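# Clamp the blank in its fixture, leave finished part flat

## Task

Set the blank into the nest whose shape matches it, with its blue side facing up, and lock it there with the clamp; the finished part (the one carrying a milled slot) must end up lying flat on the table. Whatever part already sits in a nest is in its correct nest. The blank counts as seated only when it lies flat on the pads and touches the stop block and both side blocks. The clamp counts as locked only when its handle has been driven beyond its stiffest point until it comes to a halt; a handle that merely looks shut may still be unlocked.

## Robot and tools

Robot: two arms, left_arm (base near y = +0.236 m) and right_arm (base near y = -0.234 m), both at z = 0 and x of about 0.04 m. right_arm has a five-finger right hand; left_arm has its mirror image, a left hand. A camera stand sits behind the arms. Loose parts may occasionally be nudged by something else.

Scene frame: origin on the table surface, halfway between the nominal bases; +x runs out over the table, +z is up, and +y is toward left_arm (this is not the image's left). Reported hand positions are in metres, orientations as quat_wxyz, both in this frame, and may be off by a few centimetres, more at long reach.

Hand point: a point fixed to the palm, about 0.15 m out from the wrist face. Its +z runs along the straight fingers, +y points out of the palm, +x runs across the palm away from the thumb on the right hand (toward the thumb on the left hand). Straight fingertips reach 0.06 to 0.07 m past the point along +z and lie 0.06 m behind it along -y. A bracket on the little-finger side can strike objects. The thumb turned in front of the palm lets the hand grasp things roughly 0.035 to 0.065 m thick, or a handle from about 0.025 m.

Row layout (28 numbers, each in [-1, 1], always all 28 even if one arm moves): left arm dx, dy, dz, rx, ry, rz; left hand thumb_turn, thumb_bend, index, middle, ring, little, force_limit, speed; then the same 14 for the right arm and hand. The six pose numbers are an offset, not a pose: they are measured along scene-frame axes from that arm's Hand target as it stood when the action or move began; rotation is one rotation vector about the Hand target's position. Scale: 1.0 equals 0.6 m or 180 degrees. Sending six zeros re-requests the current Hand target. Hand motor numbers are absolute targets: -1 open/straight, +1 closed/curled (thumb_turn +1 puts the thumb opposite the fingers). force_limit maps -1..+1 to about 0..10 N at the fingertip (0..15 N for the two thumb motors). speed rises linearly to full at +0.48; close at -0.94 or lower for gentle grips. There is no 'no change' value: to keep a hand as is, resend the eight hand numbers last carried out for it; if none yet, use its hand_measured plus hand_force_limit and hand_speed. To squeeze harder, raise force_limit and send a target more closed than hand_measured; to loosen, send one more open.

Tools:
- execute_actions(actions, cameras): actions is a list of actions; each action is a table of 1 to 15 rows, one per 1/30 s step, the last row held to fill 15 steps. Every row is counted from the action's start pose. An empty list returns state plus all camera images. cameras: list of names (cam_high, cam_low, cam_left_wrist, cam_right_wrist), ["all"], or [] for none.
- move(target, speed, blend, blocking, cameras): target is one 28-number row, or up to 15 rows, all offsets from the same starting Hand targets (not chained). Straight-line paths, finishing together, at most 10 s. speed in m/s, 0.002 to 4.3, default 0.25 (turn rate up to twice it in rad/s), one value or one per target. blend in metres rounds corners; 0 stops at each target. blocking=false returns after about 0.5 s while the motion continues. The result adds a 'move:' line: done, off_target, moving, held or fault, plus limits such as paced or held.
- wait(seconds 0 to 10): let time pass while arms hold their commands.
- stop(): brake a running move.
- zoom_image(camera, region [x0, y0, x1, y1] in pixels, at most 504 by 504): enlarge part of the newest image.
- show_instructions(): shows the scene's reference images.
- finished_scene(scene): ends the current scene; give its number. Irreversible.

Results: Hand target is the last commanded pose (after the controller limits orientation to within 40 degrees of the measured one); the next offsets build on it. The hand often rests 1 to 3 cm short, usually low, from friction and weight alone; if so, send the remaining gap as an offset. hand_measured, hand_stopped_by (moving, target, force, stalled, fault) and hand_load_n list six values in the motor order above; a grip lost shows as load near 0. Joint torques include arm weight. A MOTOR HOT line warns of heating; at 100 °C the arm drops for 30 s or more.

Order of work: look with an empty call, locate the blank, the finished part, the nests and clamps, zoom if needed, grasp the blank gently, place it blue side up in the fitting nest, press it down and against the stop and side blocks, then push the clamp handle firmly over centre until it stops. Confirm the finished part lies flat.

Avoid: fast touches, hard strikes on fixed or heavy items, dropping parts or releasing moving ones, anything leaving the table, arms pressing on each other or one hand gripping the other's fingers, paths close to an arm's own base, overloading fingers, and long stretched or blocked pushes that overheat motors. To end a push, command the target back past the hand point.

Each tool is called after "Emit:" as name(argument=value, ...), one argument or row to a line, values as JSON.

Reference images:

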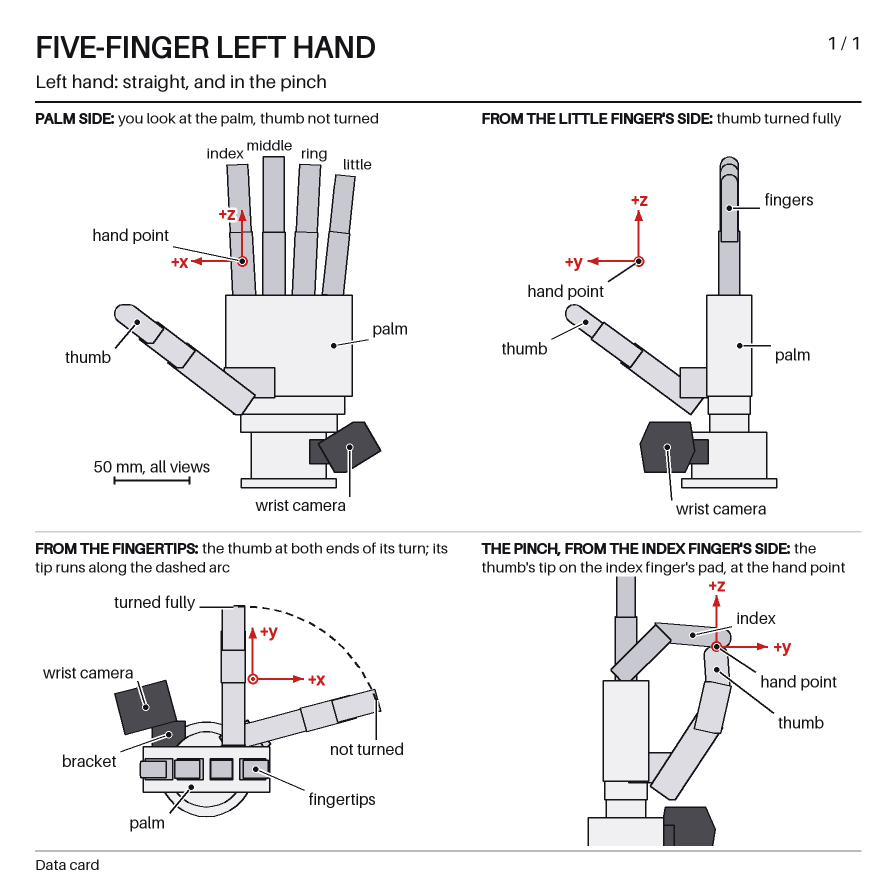

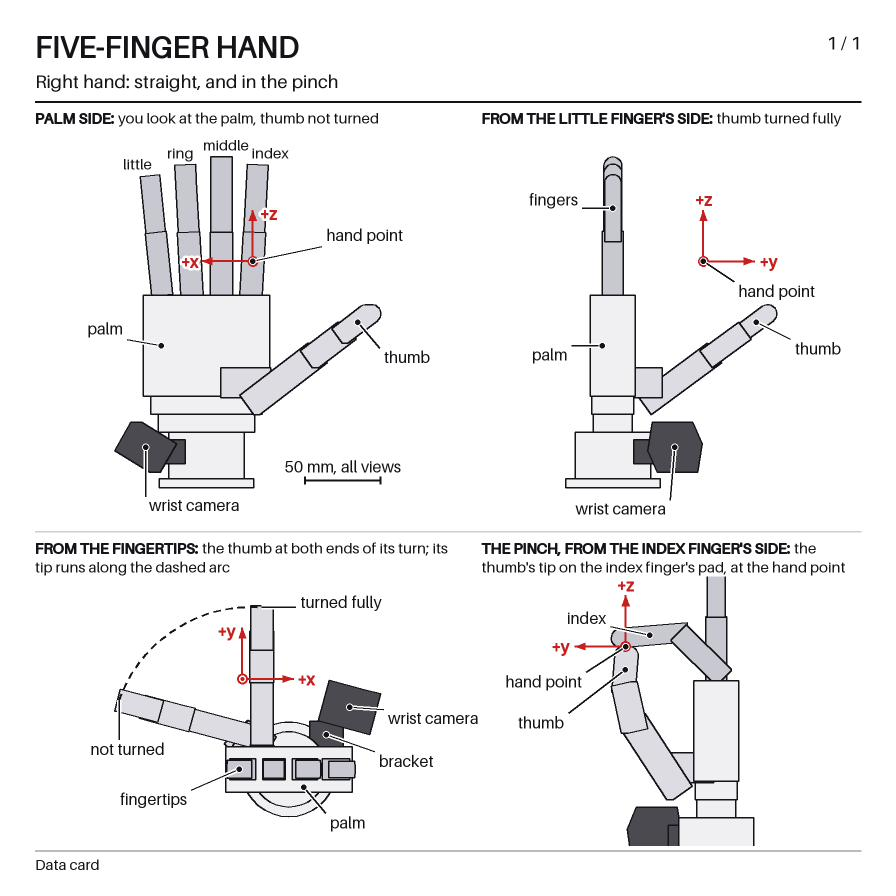

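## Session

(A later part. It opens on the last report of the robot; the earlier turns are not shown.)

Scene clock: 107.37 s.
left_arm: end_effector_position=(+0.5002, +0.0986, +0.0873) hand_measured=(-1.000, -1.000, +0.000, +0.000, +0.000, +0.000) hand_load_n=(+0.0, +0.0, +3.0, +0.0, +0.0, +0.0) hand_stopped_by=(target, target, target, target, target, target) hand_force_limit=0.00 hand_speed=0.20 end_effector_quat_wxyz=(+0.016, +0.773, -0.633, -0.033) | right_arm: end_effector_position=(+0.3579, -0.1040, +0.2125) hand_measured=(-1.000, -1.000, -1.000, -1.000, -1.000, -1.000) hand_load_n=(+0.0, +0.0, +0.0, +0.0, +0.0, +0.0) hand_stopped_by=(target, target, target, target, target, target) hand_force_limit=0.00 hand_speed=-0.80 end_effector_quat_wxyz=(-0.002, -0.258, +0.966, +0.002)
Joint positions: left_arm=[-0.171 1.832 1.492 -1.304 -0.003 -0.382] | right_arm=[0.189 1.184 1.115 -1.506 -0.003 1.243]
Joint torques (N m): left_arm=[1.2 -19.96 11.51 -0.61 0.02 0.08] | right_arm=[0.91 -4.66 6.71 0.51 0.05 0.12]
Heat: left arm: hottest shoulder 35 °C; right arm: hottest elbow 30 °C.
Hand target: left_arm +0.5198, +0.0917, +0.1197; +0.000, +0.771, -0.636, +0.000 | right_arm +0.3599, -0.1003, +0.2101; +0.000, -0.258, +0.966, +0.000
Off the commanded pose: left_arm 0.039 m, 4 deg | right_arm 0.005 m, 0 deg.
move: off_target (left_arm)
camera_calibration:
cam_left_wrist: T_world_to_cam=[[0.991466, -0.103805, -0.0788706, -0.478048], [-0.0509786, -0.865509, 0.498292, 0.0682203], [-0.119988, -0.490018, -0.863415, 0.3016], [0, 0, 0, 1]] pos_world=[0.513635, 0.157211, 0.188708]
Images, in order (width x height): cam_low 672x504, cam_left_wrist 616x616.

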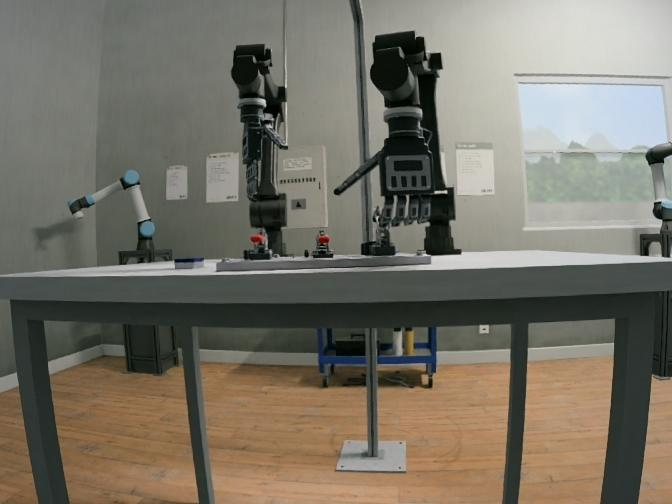

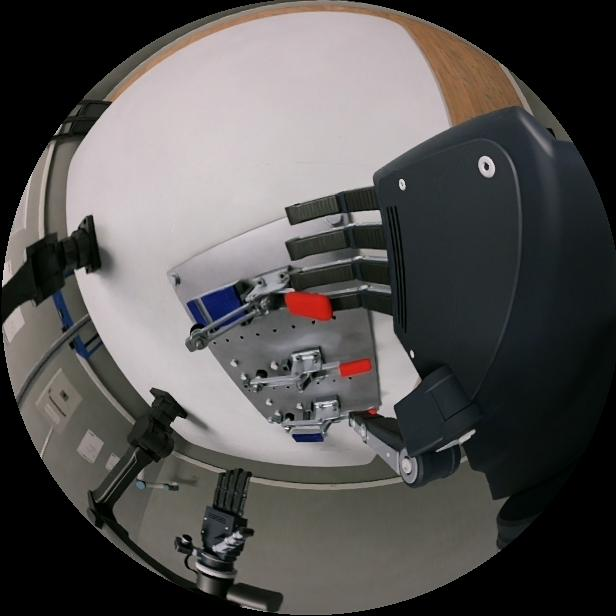

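Emit:
move(
  target=[-0.025,-0.025,0.05,0,0,0,-1,-1,0,0,0,0,0,0.2,0.0,0.0,0.0,0,0,0,-1,-1,-1,-1,-1,-1,0,-0.8],
  cameras=["cam_left_wrist","cam_low"],
  speed=0.08,
)

Emit:
zoom_image(
  camera="cam_left_wrist",
  region=[150, 170, 400, 350],
)

Emit:
zoom_image(
  camera="cam_low",
  region=[340, 180, 460, 270],
)

Scene clock: 109.87 s.
left_arm: end_effector_position=(+0.4839, +0.0933, +0.1077) hand_measured=(-1.000, -1.000, +0.000, +0.000, +0.000, +0.000) hand_load_n=(+0.0, +0.0, +2.0, +2.0, +0.0, +0.0) hand_stopped_by=(target, target, target, target, target, target) hand_force_limit=0.00 hand_speed=0.20 end_effector_quat_wxyz=(+0.018, +0.771, -0.635, -0.045) | right_arm: end_effector_position=(+0.3579, -0.1040, +0.2125) hand_measured=(-1.000, -1.000, -1.000, -1.000, -1.000, -1.000) hand_load_n=(+0.0, +0.0, +0.0, +0.0, +0.0, +0.0) hand_stopped_by=(target, target, target, target, target, target) hand_force_limit=0.00 hand_speed=-0.80 end_effector_quat_wxyz=(-0.002, -0.258, +0.966, +0.002)
Joint positions: left_arm=[-0.19 1.795 1.492 -1.365 -0.01 -0.395] | right_arm=[0.189 1.184 1.115 -1.506 -0.003 1.243]
Joint torques (N m): left_arm=[0.03 -20.72 12.3 -0.64 0.36 -0.09] | right_arm=[0.73 -4.78 6.75 0.43 0.09 0.09]
Heat: left arm: hottest elbow 36 °C; right arm: hottest elbow 30 °C.
Hand target: left_arm +0.5048, +0.0767, +0.1498; +0.000, +0.771, -0.636, +0.000 | right_arm +0.3599, -0.1003, +0.2101; +0.000, -0.258, +0.966, +0.000
Off the commanded pose: left_arm 0.050 m, 5 deg | right_arm 0.005 m, 0 deg.
move: off_target (left_arm)
camera_calibration:
cam_left_wrist: T_world_to_cam=[[0.988828, -0.109394, -0.101248, -0.456596], [-0.0462946, -0.871052, 0.489005, 0.0517871], [-0.141687, -0.478855, -0.866385, 0.324388], [0, 0, 0, 1]] pos_world=[0.499854, 0.150495, 0.209491]
Images, in order (width x height): cam_low 672x504, cam_left_wrist 616x616.

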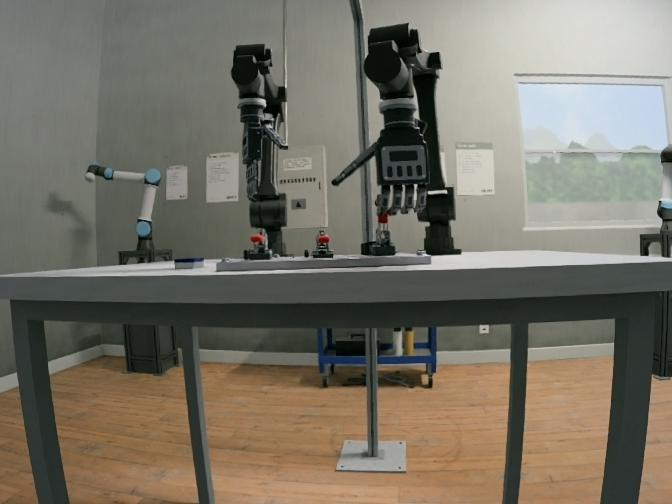

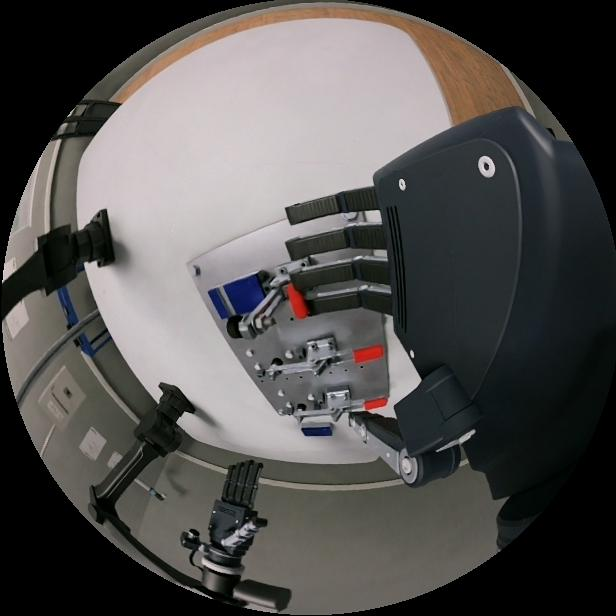

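Scaled by 2.016 from the camera's 616x616 image, which has a finer 880x880 frame.

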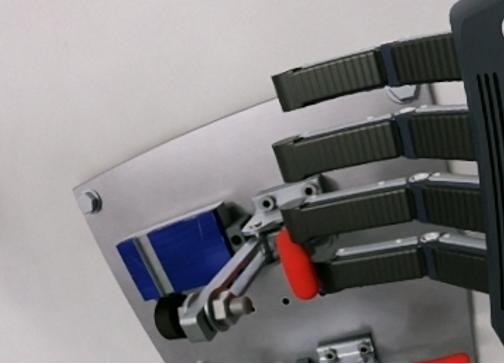

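Scaled by 4.200 from the camera's 672x504 image, which has a finer 960x720 frame.

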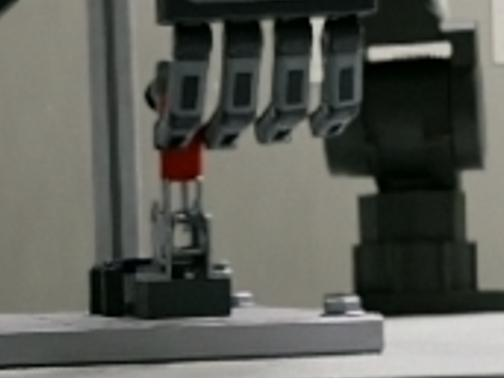

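Emit:
move(
  target=[-0.075,0.005,-0.03,0,0,0,-1,-1,0,0,0,0,0,0.2,0.0,0.0,0.0,0,0,0,-1,-1,-1,-1,-1,-1,0,-0.8],
  cameras=["cam_left_wrist","cam_low","cam_right_wrist"],
  speed=0.08,
)

Emit:
zoom_image(
  camera="cam_left_wrist",
  region=[150, 170, 400, 350],
)

Emit:
zoom_image(
  camera="cam_right_wrist",
  region=[260, 290, 420, 430],
)

Scene clock: 112.10 s.
left_arm: end_effector_position=(+0.4787, +0.0933, +0.1183) hand_measured=(-1.000, -1.000, +0.000, +0.000, +0.000, +0.000) hand_load_n=(+0.0, +0.0, +5.0, +1.0, +0.0, +0.5) hand_stopped_by=(target, target, target, target, target, target) hand_force_limit=0.00 hand_speed=0.20 end_effector_quat_wxyz=(-0.011, +0.779, -0.626, +0.000) | right_arm: end_effector_position=(+0.3579, -0.1040, +0.2125) hand_measured=(-1.000, -1.000, -1.000, -1.000, -1.000, -1.000) hand_load_n=(+0.0, +0.0, +0.0, +0.0, +0.0, +0.0) hand_stopped_by=(target, target, target, target, target, target) hand_force_limit=0.00 hand_speed=-0.80 end_effector_quat_wxyz=(-0.002, -0.258, +0.966, +0.002)
Joint positions: left_arm=[-0.194 1.696 1.405 -1.27 -0.02 -0.423] | right_arm=[0.189 1.184 1.115 -1.506 -0.003 1.243]
Joint torques (N m): left_arm=[-0.91 -18.73 6.37 -1.1 0.7 0.04] | right_arm=[1.61 -5.25 6.86 0.35 0.09 0.09]
Heat: left arm: hottest elbow 36 °C; right arm: hottest elbow 30 °C.
Hand target: left_arm +0.4598, +0.0797, +0.1318; +0.000, +0.771, -0.636, +0.000 | right_arm +0.3599, -0.1003, +0.2101; +0.000, -0.258, +0.966, +0.000
Off the commanded pose: left_arm 0.027 m, 2 deg | right_arm 0.005 m, 0 deg.
move: off_target (left_arm)
camera_calibration:
cam_left_wrist: T_world_to_cam=[[0.99624, -0.0864951, 0.00491019, -0.468689], [-0.0777253, -0.867321, 0.491644, 0.0607472], [-0.0382661, -0.490177, -0.870783, 0.284942], [0, 0, 0, 1]] pos_world=[0.482552, 0.15182, 0.220558]
cam_right_wrist: T_world_to_cam=[[-0.691294, 0.721772, 0.0340294, 0.312421], [0.642171, 0.5921, 0.486862, -0.269701], [0.331255, 0.358417, -0.872816, 0.221914], [0, 0, 0, 1]] pos_world=[0.315659, -0.145345, 0.314366]
Images, in order (width x height): cam_low 672x504, cam_left_wrist 616x616, cam_right_wrist 616x616.

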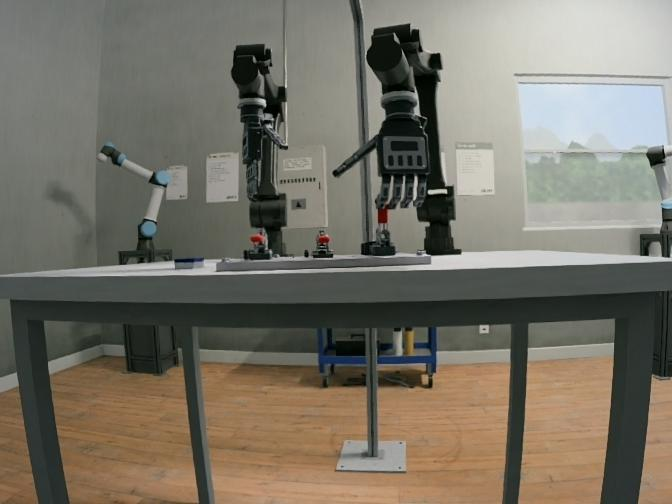

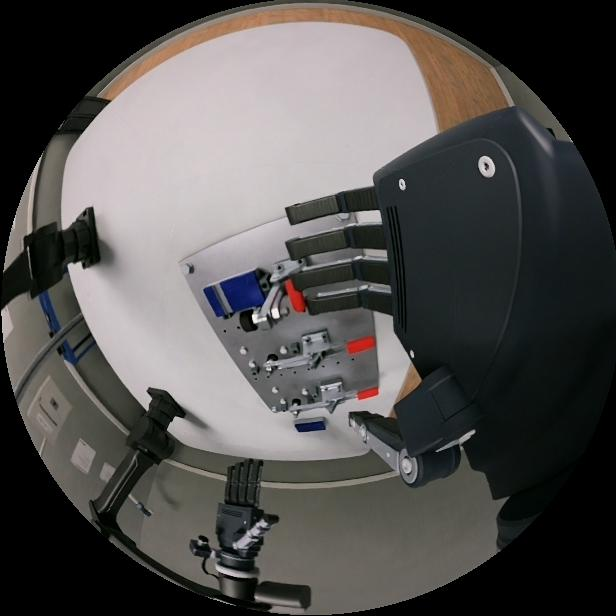

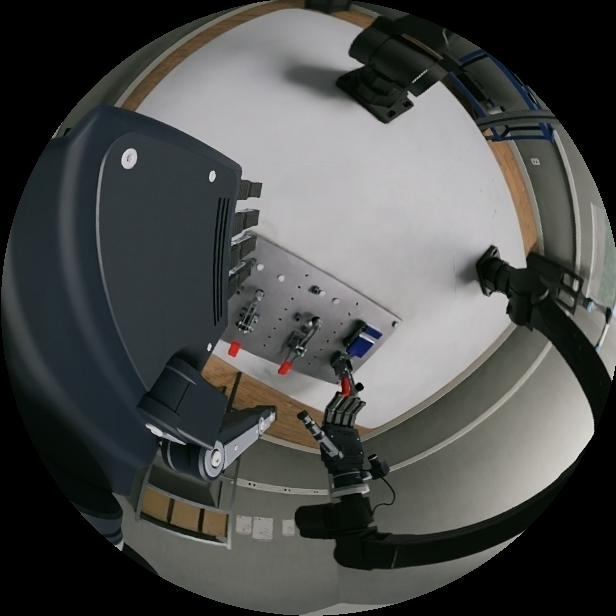

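Scaled by 2.016 from the camera's 616x616 image, which has a finer 880x880 frame.

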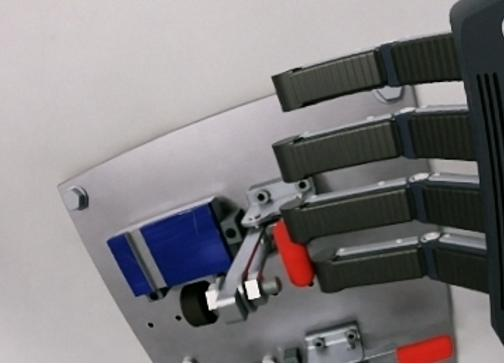

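Scaled by 3.150 from the camera's 616x616 image, which has a finer 880x880 frame.

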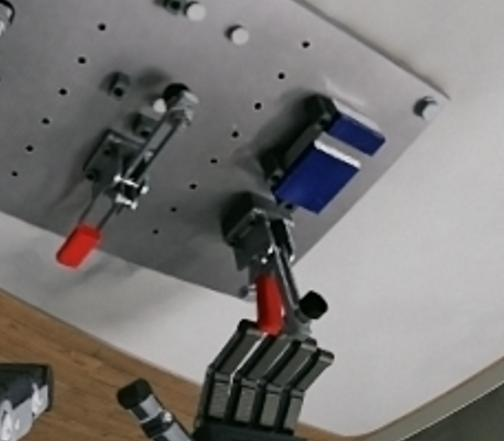

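Emit:
move(
  target=[
    [0.09,0.02,0.0,0,0,0,-1,-1,0,0,0,0,0,0.2,0.0,0.0,0.0,0,0,0,-1,-1,-1,-1,-1,-1,0,-0.8],
    [0.15,0.05,0.15,0,0,0,-1,-1,0,0,0,0,0,0.2,0.0,0.0,0.0,0,0,0,-1,-1,-1,-1,-1,-1,0,-0.8],
  ],
  cameras=["cam_left_wrist","cam_low","cam_right_wrist"],
  speed=[0.08, 0.2],
)

Emit:
zoom_image(
  camera="cam_left_wrist",
  region=[120, 220, 320, 380],
)

Emit:
zoom_image(
  camera="cam_right_wrist",
  region=[290, 290, 410, 410],
)

Emit:
zoom_image(
  camera="cam_low",
  region=[340, 180, 460, 270],
)

Scene clock: 116.20 s.
left_arm: end_effector_position=(+0.5361, +0.1098, +0.2082) hand_measured=(-1.000, -1.000, +0.000, +0.000, +0.000, +0.000) hand_load_n=(+0.0, +0.0, +0.0, +0.0, +0.0, +0.0) hand_stopped_by=(target, target, target, target, target, target) hand_force_limit=0.00 hand_speed=0.20 end_effector_quat_wxyz=(+0.008, +0.773, -0.634, -0.016) | right_arm: end_effector_position=(+0.3579, -0.1040, +0.2125) hand_measured=(-1.000, -1.000, -1.000, -1.000, -1.000, -1.000) hand_load_n=(+0.0, +0.0, +0.0, +0.0, +0.0, +0.0) hand_stopped_by=(target, target, target, target, target, target) hand_force_limit=0.00 hand_speed=-0.80 end_effector_quat_wxyz=(-0.002, -0.258, +0.966, +0.002)
Joint positions: left_arm=[-0.139 1.838 1.83 -1.599 -0.002 -0.348] | right_arm=[0.189 1.184 1.115 -1.506 -0.003 1.243]
Joint torques (N m): left_arm=[2.02 -17.32 11.6 -0.27 -0.04 0.13] | right_arm=[1.14 -4.19 6.78 0.4 0.13 0.15]
Heat: left arm: hottest elbow 36 °C; right arm: hottest elbow 30 °C.
Hand target: left_arm +0.5499, +0.1097, +0.2217; +0.000, +0.771, -0.636, +0.000 | right_arm +0.3599, -0.1003, +0.2101; +0.000, -0.258, +0.966, +0.000
Off the commanded pose: left_arm 0.019 m, 2 deg | right_arm 0.005 m, 0 deg.
move: off_target (left_arm)
camera_calibration:
cam_left_wrist: T_world_to_cam=[[0.993341, -0.106882, -0.0430192, -0.511048], [-0.0708001, -0.860835, 0.503934, 0.0284353], [-0.0908937, -0.497533, -0.86267, 0.400903], [0, 0, 0, 1]] pos_world=[0.546098, 0.169319, 0.309533]
cam_right_wrist: T_world_to_cam=[[-0.691294, 0.721772, 0.0340294, 0.312421], [0.642171, 0.5921, 0.486862, -0.269701], [0.331255, 0.358417, -0.872816, 0.221914], [0, 0, 0, 1]] pos_world=[0.315659, -0.145345, 0.314366]
Images, in order (width x height): cam_low 672x504, cam_left_wrist 616x616, cam_right_wrist 616x616.

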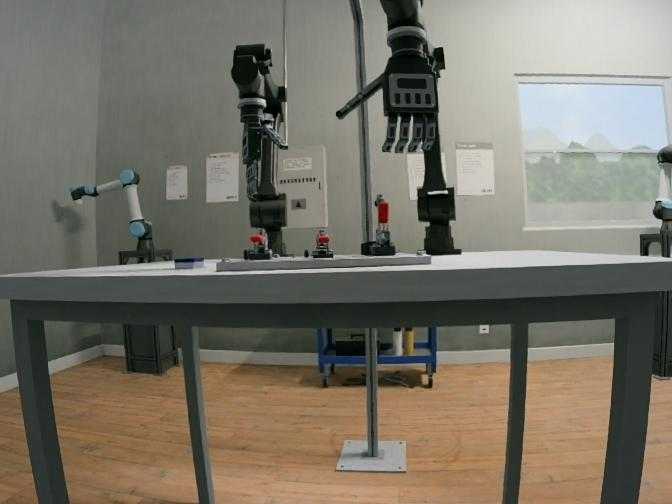

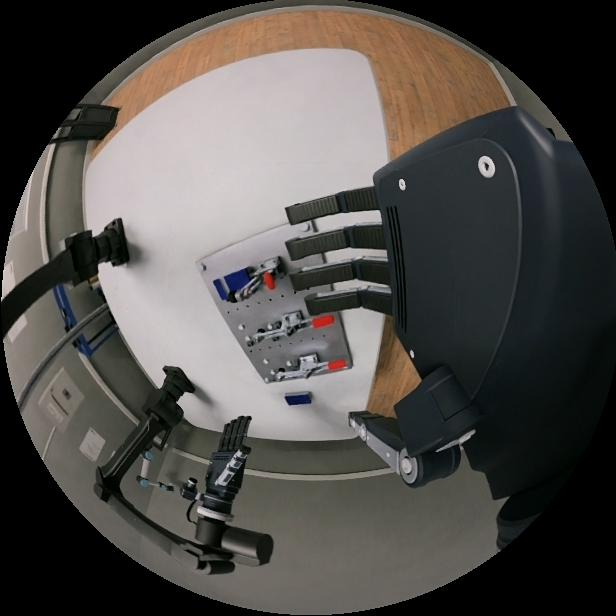

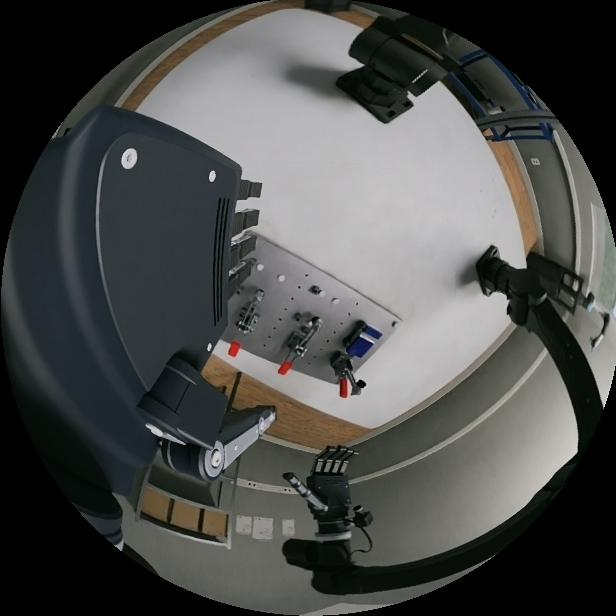

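Scaled by 2.520 from the camera's 616x616 image, which has a finer 880x880 frame.

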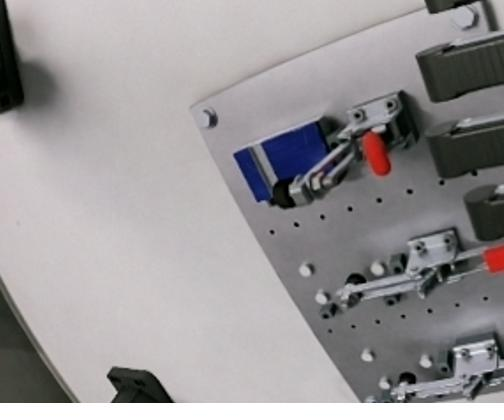

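Scaled by 4.200 from the camera's 616x616 image, which has a finer 880x880 frame.

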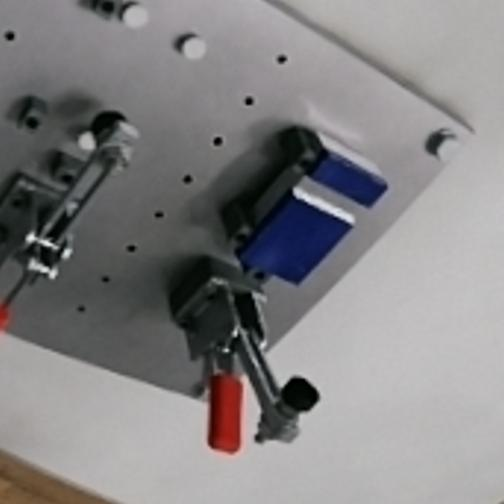

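Scaled by 4.200 from the camera's 672x504 image, which has a finer 960x720 frame.

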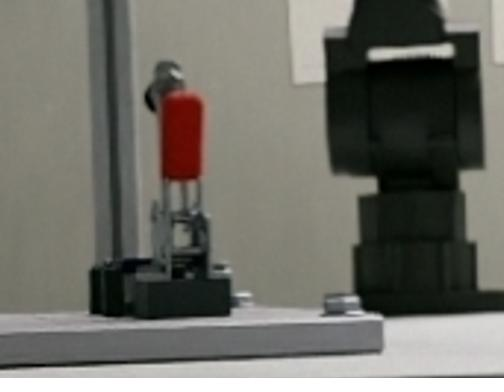

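Emit:
move(
  target=[
    [0.0,0.0,0.08,0,0,0,-1,-1,-1,-0.65,1,1,0,0.2,-0.1,-0.3,0.117,0,0,0,-1,-1,-1,-1,-1,-1,0,-0.8],
    [-0.357,-0.101,0.08,0,0,0,-1,-1,-1,-0.65,1,1,0,0.2,-0.1,-0.3,0.117,0,0,0,-1,-1,-1,-1,-1,-1,0,-0.8],
    [-0.357,-0.101,-0.12,0,0,0,-1,-1,-1,-0.65,1,1,0,0.2,-0.1,-0.3,0.117,0,0,0,-1,-1,-1,-1,-1,-1,0,-0.8],
  ],
  cameras=["cam_left_wrist","cam_high","cam_right_wrist"],
)

Emit:
zoom_image(
  camera="cam_left_wrist",
  region=[200, 200, 420, 400],
)

Emit:
zoom_image(
  camera="cam_right_wrist",
  region=[240, 190, 400, 350],
)

Scene clock: 155.10 s.
left_arm: end_effector_position=(+0.3343, +0.0525, +0.1531) hand_measured=(-1.000, -1.000, -1.000, -0.650, +1.000, +1.000) hand_load_n=(+0.0, -0.5, +0.0, +0.0, +0.0, +0.0) hand_stopped_by=(target, target, target, target, target, target) hand_force_limit=0.00 hand_speed=0.20 end_effector_quat_wxyz=(+0.001, +0.771, -0.637, +0.000) | right_arm: end_effector_position=(+0.2910, -0.2731, +0.2558) hand_measured=(-1.000, -1.000, -1.000, -1.000, -1.000, -1.000) hand_load_n=(+0.0, +0.0, +0.0, +0.0, +0.0, +0.5) hand_stopped_by=(target, target, target, target, target, target) hand_force_limit=0.00 hand_speed=-0.80 end_effector_quat_wxyz=(-0.017, -0.259, +0.966, +0.013)
Joint positions: left_arm=[-0.37 1.36 1.112 -1.323 0.001 -0.574] | right_arm=[-0.41 1.075 1.144 -1.683 0 0.642]
Joint torques (N m): left_arm=[0.91 -9 7.54 0.5 -0.17 -0.02] | right_arm=[-1.14 -4.89 11.29 -0.35 -0.17 -0.08]
Motor temperatures (°C): left_arm=[28 34 38 25 26 25] | right_arm=[24 24 31 26 24 23]
Heat: left arm: hottest elbow 38 °C; right arm: hottest elbow 31 °C.
Hand target: left_arm +0.3356, +0.0490, +0.1498; +0.000, +0.771, -0.636, +0.000 | right_arm +0.2999, -0.2803, +0.2803; +0.000, -0.259, +0.966, +0.000
Off the commanded pose: left_arm 0.005 m, 0 deg | right_arm 0.027 m, 2 deg.
joint sent to its limit (right arm) — joint 4 (wrist pitch), lower limit. The joint targets still meet the commanded pose.
move: off_target (right_arm)
camera_calibration:
cam_left_wrist: T_world_to_cam=[[0.993635, -0.112414, -0.00727445, -0.324456], [-0.0931147, -0.855957, 0.508594, -0.000972448], [-0.0633998, -0.504679, -0.860976, 0.297478], [0, 0, 0, 1]] pos_world=[0.34116, 0.112825, 0.254255]
cam_right_wrist: T_world_to_cam=[[-0.691156, 0.719407, 0.0689685, 0.377169], [0.657383, 0.58617, 0.473553, -0.150208], [0.30025, 0.372638, -0.878061, 0.356839], [0, 0, 0, 1]] pos_world=[0.252286, -0.316262, 0.358445]
Images, in order (width x height): cam_high 672x504, cam_left_wrist 616x616, cam_right_wrist 616x616.

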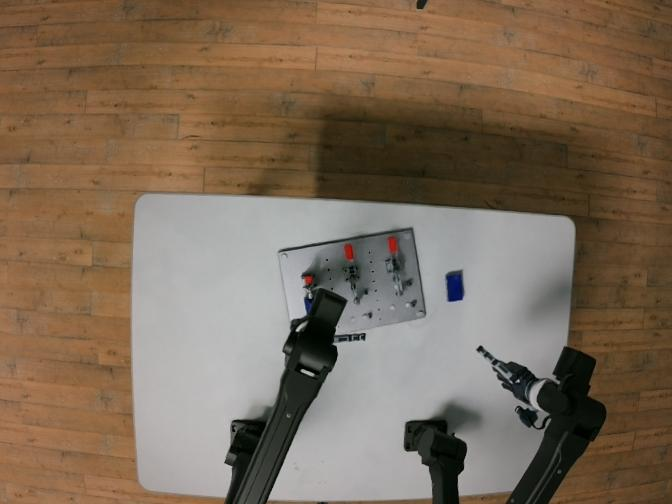

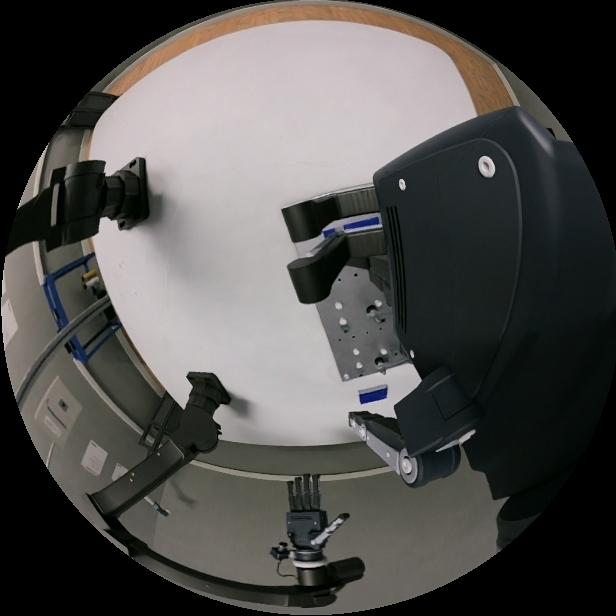

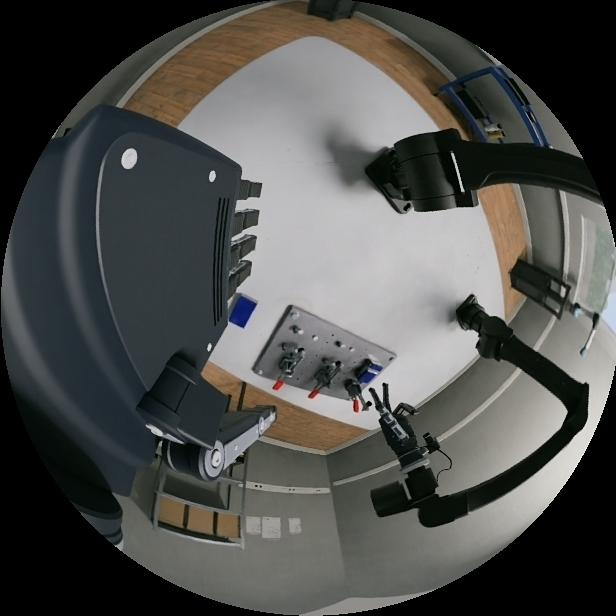

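Scaled by 2.291 from the camera's 616x616 image, which has a finer 880x880 frame.

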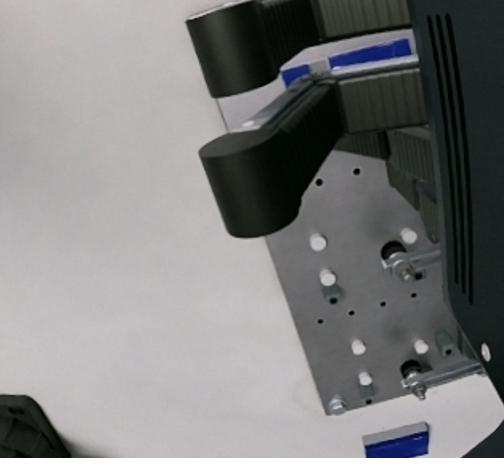

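Scaled by 3.150 from the camera's 616x616 image, which has a finer 880x880 frame.

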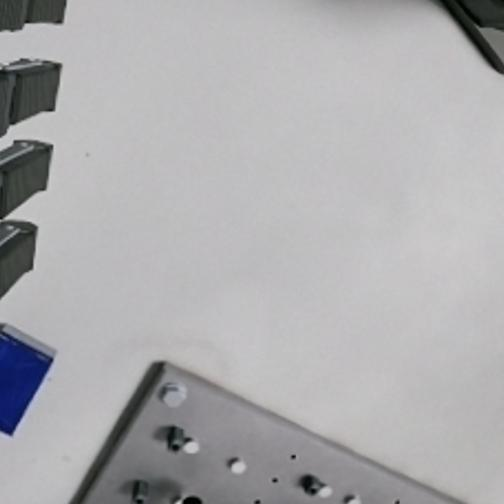

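Emit:
move(
  target=[
    [0,0,-0.05,0,0,0,-1,-1,-1,-0.65,-1,-1,0,0.2,0,0,0,0,0,0,-1,-1,-1,-1,-1,-1,0,-0.8],
  ],
  cameras=["cam_left_wrist","cam_low","cam_right_wrist"],
)

Emit:
zoom_image(
  camera="cam_left_wrist",
  region=[250, 170, 420, 330],
)

Emit:
zoom_image(
  camera="cam_right_wrist",
  region=[330, 340, 430, 440],
)

Emit:
zoom_image(
  camera="cam_low",
  region=[340, 180, 460, 270],
)

Scene clock: 159.03 s.
left_arm: end_effector_position=(+0.3346, +0.0524, +0.1234) hand_measured=(-1.000, -1.000, -1.000, -0.650, -1.000, -1.000) hand_load_n=(+0.0, +0.0, +0.0, +0.0, +0.0, +0.0) hand_stopped_by=(target, target, target, target, target, target) hand_force_limit=0.00 hand_speed=0.20 end_effector_quat_wxyz=(+0.001, +0.771, -0.636, +0.000) | right_arm: end_effector_position=(+0.2910, -0.2731, +0.2558) hand_measured=(-1.000, -1.000, -1.000, -1.000, -1.000, -1.000) hand_load_n=(+0.0, +0.0, +0.0, +0.0, +0.0, +0.0) hand_stopped_by=(target, target, target, target, target, target) hand_force_limit=0.00 hand_speed=-0.80 end_effector_quat_wxyz=(-0.017, -0.259, +0.966, +0.013)
Joint positions: left_arm=[-0.37 1.383 1.054 -1.241 0.001 -0.574] | right_arm=[-0.41 1.075 1.144 -1.683 0 0.642]
Joint torques (N m): left_arm=[0.97 -9.11 7.39 0.5 -0.17 -0.02] | right_arm=[-1.2 -4.6 11.1 -0.27 -0.16 -0.12]
Heat: left arm: hottest elbow 38 °C; right arm: hottest elbow 31 °C.
Hand target: left_arm +0.3357, +0.0490, +0.1199; +0.000, +0.771, -0.636, +0.000 | right_arm +0.2999, -0.2803, +0.2803; +0.000, -0.259, +0.966, +0.000
Off the commanded pose: left_arm 0.005 m, 0 deg | right_arm 0.027 m, 2 deg.
joint sent to its limit (right arm) — joint 4 (wrist pitch), lower limit. The joint targets still meet the commanded pose.
move: off_target (right_arm)
camera_calibration:
cam_left_wrist: T_world_to_cam=[[0.993682, -0.112041, -0.00653692, -0.325094], [-0.0931509, -0.855833, 0.508795, 0.0141556], [-0.0626003, -0.504972, -0.860863, 0.271569], [0, 0, 0, 1]] pos_world=[0.341359, 0.112825, 0.224456]
cam_right_wrist: T_world_to_cam=[[-0.691156, 0.719407, 0.0689685, 0.377169], [0.657383, 0.58617, 0.473553, -0.150208], [0.30025, 0.372638, -0.878061, 0.356839], [0, 0, 0, 1]] pos_world=[0.252286, -0.316262, 0.358445]
Images, in order (width x height): cam_low 672x504, cam_left_wrist 616x616, cam_right_wrist 616x616.

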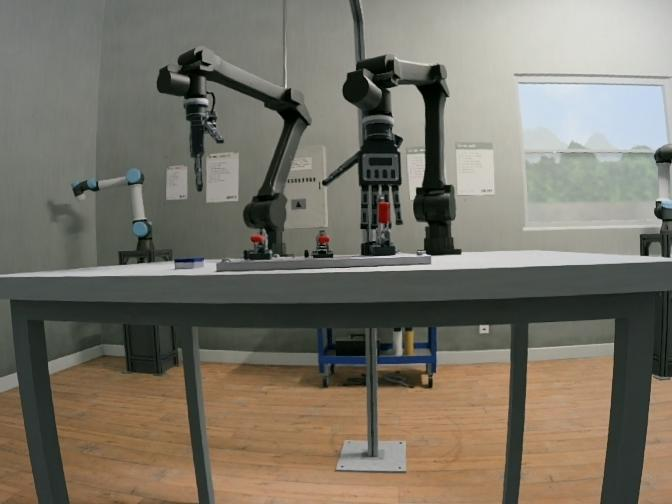

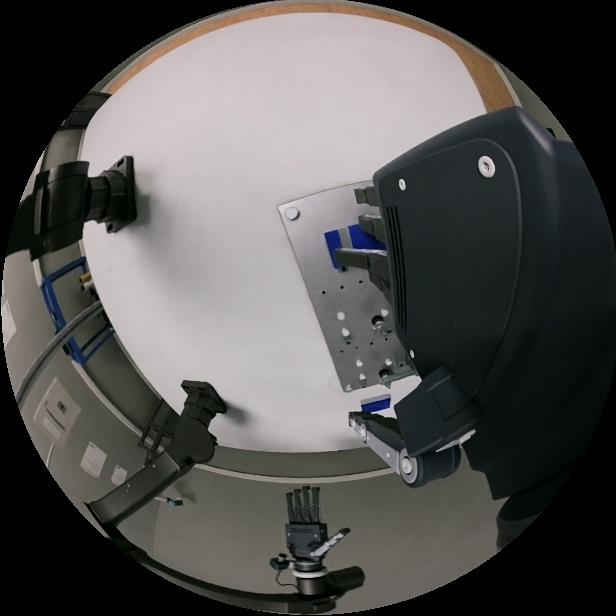

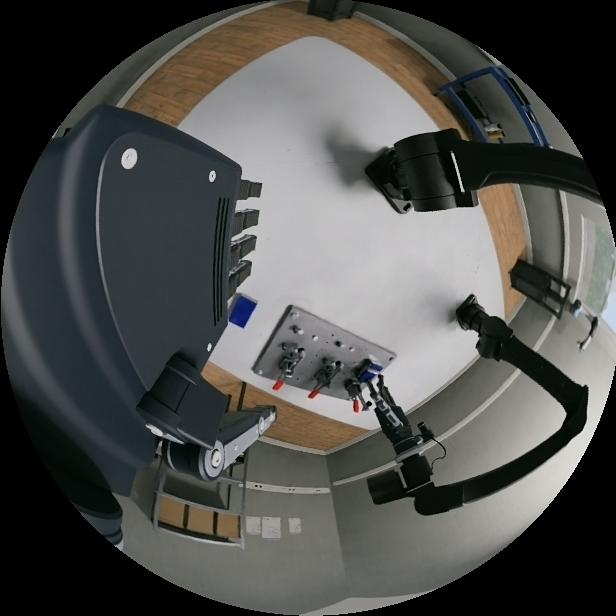

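Scaled by 2.965 from the camera's 616x616 image, which has a finer 880x880 frame.

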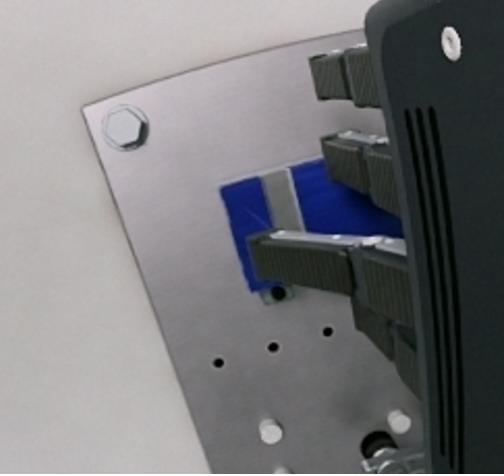

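Scaled by 5.040 from the camera's 616x616 image, which has a finer 880x880 frame.

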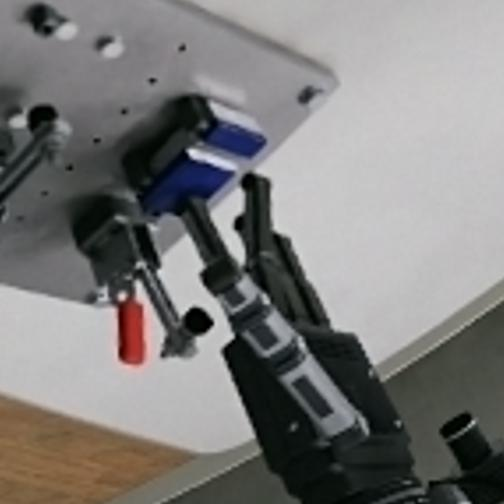

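Scaled by 4.200 from the camera's 672x504 image, which has a finer 960x720 frame.

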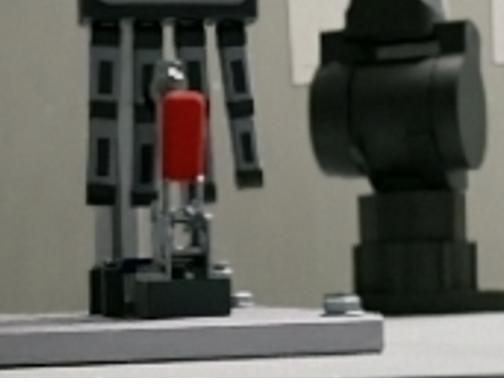

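Emit:
move(
  target=[
    [0.0083,0.0067,-0.013,0,0,0,-1,-1,-0.3,-0.8,-1,-1,0,0.2,0,0,0,0,0,0,-1,-1,-1,-1,-1,-1,0,-0.8],
  ],
  cameras=["cam_left_wrist","cam_low"],
  speed=0.1,
)

Emit:
zoom_image(
  camera="cam_left_wrist",
  region=[290, 190, 400, 290],
)

Emit:
zoom_image(
  camera="cam_low",
  region=[340, 190, 420, 260],
)

Scene clock: 174.30 s.
left_arm: end_effector_position=(+0.3378, +0.0511, +0.1167) hand_measured=(-1.000, -1.000, -0.300, -0.800, -1.000, -1.000) hand_load_n=(+0.0, +0.0, +0.0, +0.0, +0.0, +0.0) hand_stopped_by=(target, target, target, target, target, target) hand_force_limit=0.00 hand_speed=0.20 end_effector_quat_wxyz=(+0.000, +0.771, -0.636, +0.002) | right_arm: end_effector_position=(+0.2910, -0.2731, +0.2558) hand_measured=(-1.000, -1.000, -1.000, -1.000, -1.000, -1.000) hand_load_n=(+0.0, +0.0, +0.0, +0.0, +0.0, +0.0) hand_stopped_by=(target, target, target, target, target, target) hand_force_limit=0.00 hand_speed=-0.80 end_effector_quat_wxyz=(-0.017, -0.259, +0.966, +0.013)
Joint positions: left_arm=[-0.37 1.396 1.048 -1.219 0.001 -0.574] | right_arm=[-0.41 1.075 1.144 -1.683 0 0.642]
Joint torques (N m): left_arm=[2.32 -9.05 7.28 0.47 -0.17 0.12] | right_arm=[-0.5 -4.42 10.95 -0.27 -0.11 -0.13]
Heat: left arm: hottest elbow 38 °C; right arm: hottest elbow 33 °C.
Hand target: left_arm +0.3406, +0.0531, +0.1120; +0.000, +0.771, -0.636, +0.000 | right_arm +0.2999, -0.2803, +0.2803; +0.000, -0.259, +0.966, +0.000
Off the commanded pose: left_arm 0.006 m, 0 deg | right_arm 0.027 m, 2 deg.
joint sent to its limit (right arm) — joint 4 (wrist pitch), lower limit. The joint targets still meet the commanded pose.
move: off_target (right_arm)
camera_calibration:
cam_left_wrist: T_world_to_cam=[[0.993699, -0.112022, -0.00361114, -0.328796], [-0.0945633, -0.855255, 0.509507, 0.0170741], [-0.0601644, -0.505955, -0.860459, 0.264562], [0, 0, 0, 1]] pos_world=[0.344256, 0.111627, 0.217758]
Images, in order (width x height): cam_low 672x504, cam_left_wrist 616x616.

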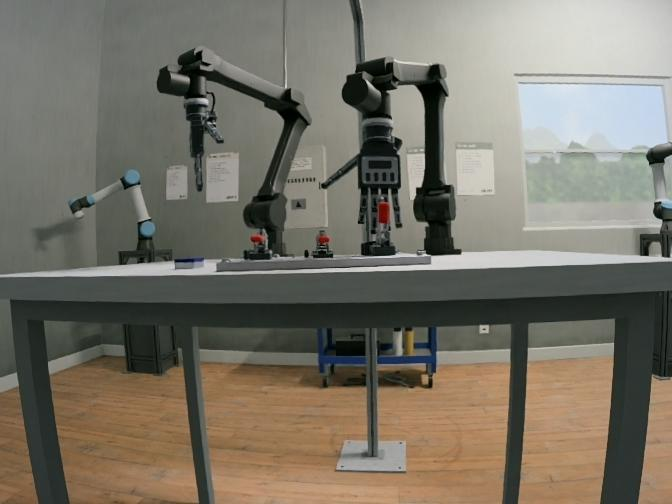

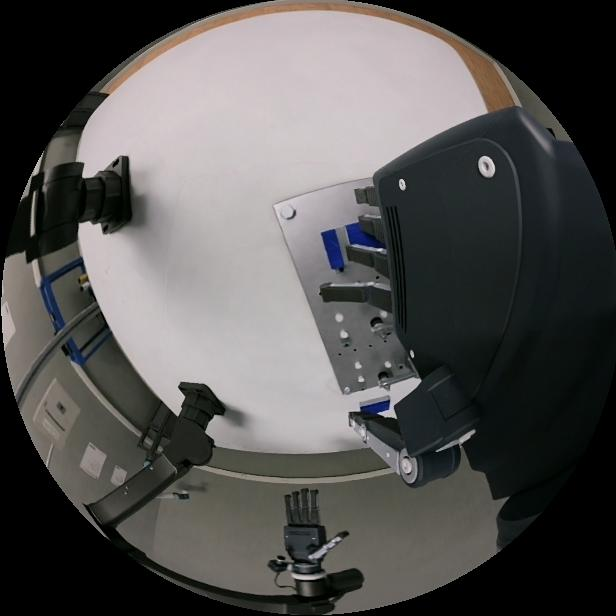

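Scaled by 4.582 from the camera's 616x616 image, which has a finer 880x880 frame.

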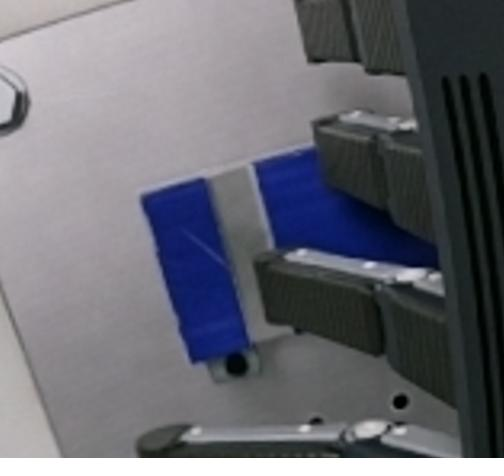

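Scaled by 6.300 from the camera's 672x504 image, which has a finer 960x720 frame.

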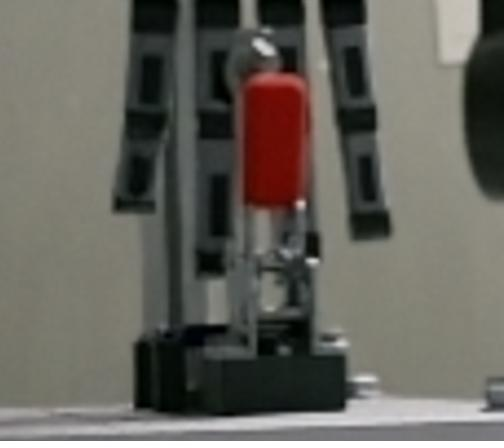

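Emit:
move(
  target=[
    [0.0067,0.002,-0.043,0,0,0,-1,-1,-0.3,-0.8,-1,-1,0,0.2,0,0,0,0,0,0,-1,-1,-1,-1,-1,-1,0,-0.8],
  ],
  cameras=["cam_left_wrist","cam_low"],
  speed=0.05,
)

Emit:
zoom_image(
  camera="cam_left_wrist",
  region=[290, 190, 400, 290],
)

Emit:
zoom_image(
  camera="cam_low",
  region=[340, 190, 420, 260],
)

Scene clock: 177.77 s.
left_arm: end_effector_position=(+0.3410, +0.0517, +0.1012) hand_measured=(-1.000, -1.000, -0.300, -0.800, -1.000, -1.000) hand_load_n=(+0.0, +0.0, +0.0, -4.0, +0.0, +0.0) hand_stopped_by=(target, target, target, target, target, target) hand_force_limit=0.00 hand_speed=0.20 end_effector_quat_wxyz=(+0.000, +0.770, -0.638, +0.004) | right_arm: end_effector_position=(+0.2910, -0.2731, +0.2558) hand_measured=(-1.000, -1.000, -1.000, -1.000, -1.000, -1.000) hand_load_n=(+0.0, +0.0, +0.0, +0.0, +0.0, +0.0) hand_stopped_by=(target, target, target, target, target, target) hand_force_limit=0.00 hand_speed=-0.80 end_effector_quat_wxyz=(-0.017, -0.259, +0.966, +0.013)
Joint positions: left_arm=[-0.366 1.417 1.025 -1.172 0.002 -0.566] | right_arm=[-0.41 1.075 1.144 -1.683 0 0.642]
Joint torques (N m): left_arm=[2.55 -7.88 6.23 1.42 -0.19 0.08] | right_arm=[-1.67 -4.84 10.99 -0.44 -0.15 -0.1]
Heat: left arm: hottest elbow 38 °C; right arm: hottest elbow 33 °C.
Hand target: left_arm +0.3447, +0.0544, +0.0862; +0.000, +0.771, -0.636, +0.000 | right_arm +0.2999, -0.2803, +0.2803; +0.000, -0.259, +0.966, +0.000
Off the commanded pose: left_arm 0.016 m, 1 deg | right_arm 0.027 m, 2 deg.
joint sent to its limit (right arm) — joint 4 (wrist pitch), lower limit. The joint targets still meet the commanded pose.
move: off_target (left_arm, right_arm)
camera_calibration:
cam_left_wrist: T_world_to_cam=[[0.993276, -0.115769, 0.000387213, -0.331991], [-0.0997246, -0.853912, 0.510774, 0.0273392], [-0.058801, -0.507378, -0.859715, 0.251125], [0, 0, 0, 1]] pos_world=[0.347251, 0.112327, 0.20206]
Images, in order (width x height): cam_low 672x504, cam_left_wrist 616x616.

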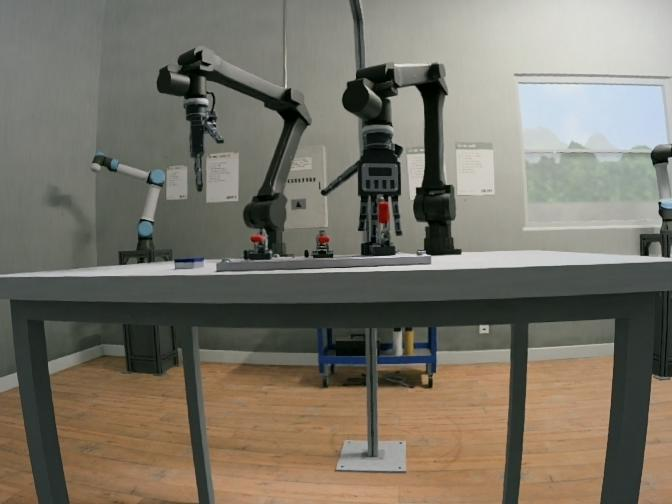

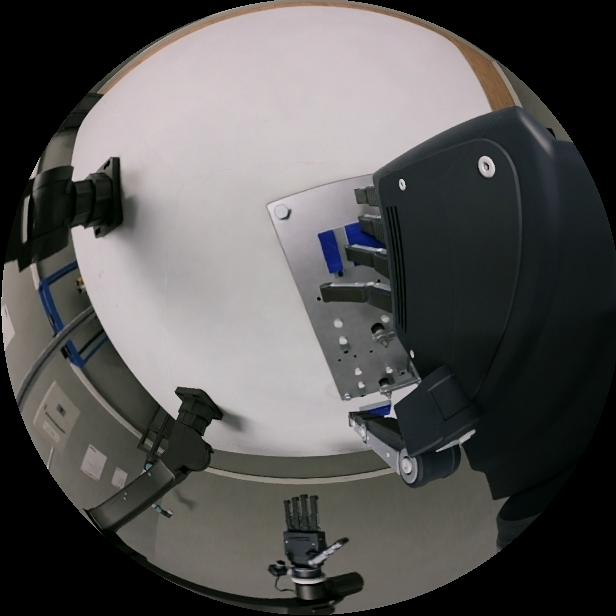

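Scaled by 4.582 from the camera's 616x616 image, which has a finer 880x880 frame.

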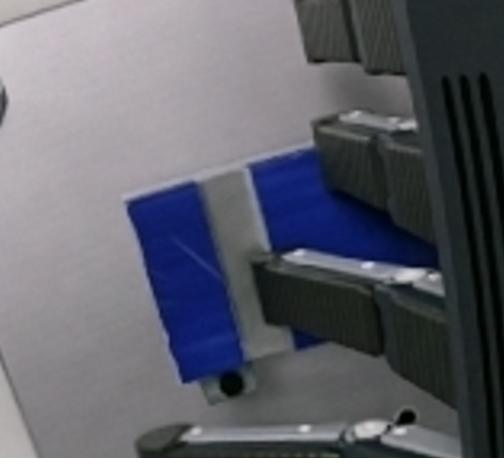

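Scaled by 6.300 from the camera's 672x504 image, which has a finer 960x720 frame.

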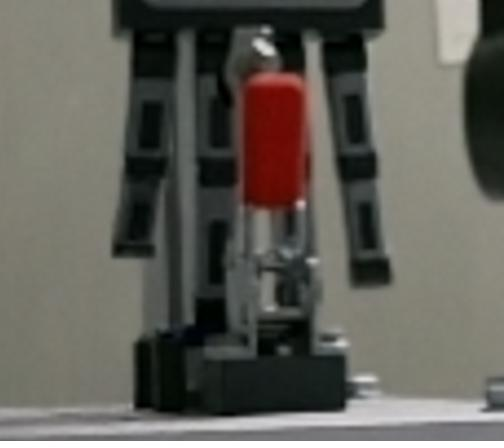

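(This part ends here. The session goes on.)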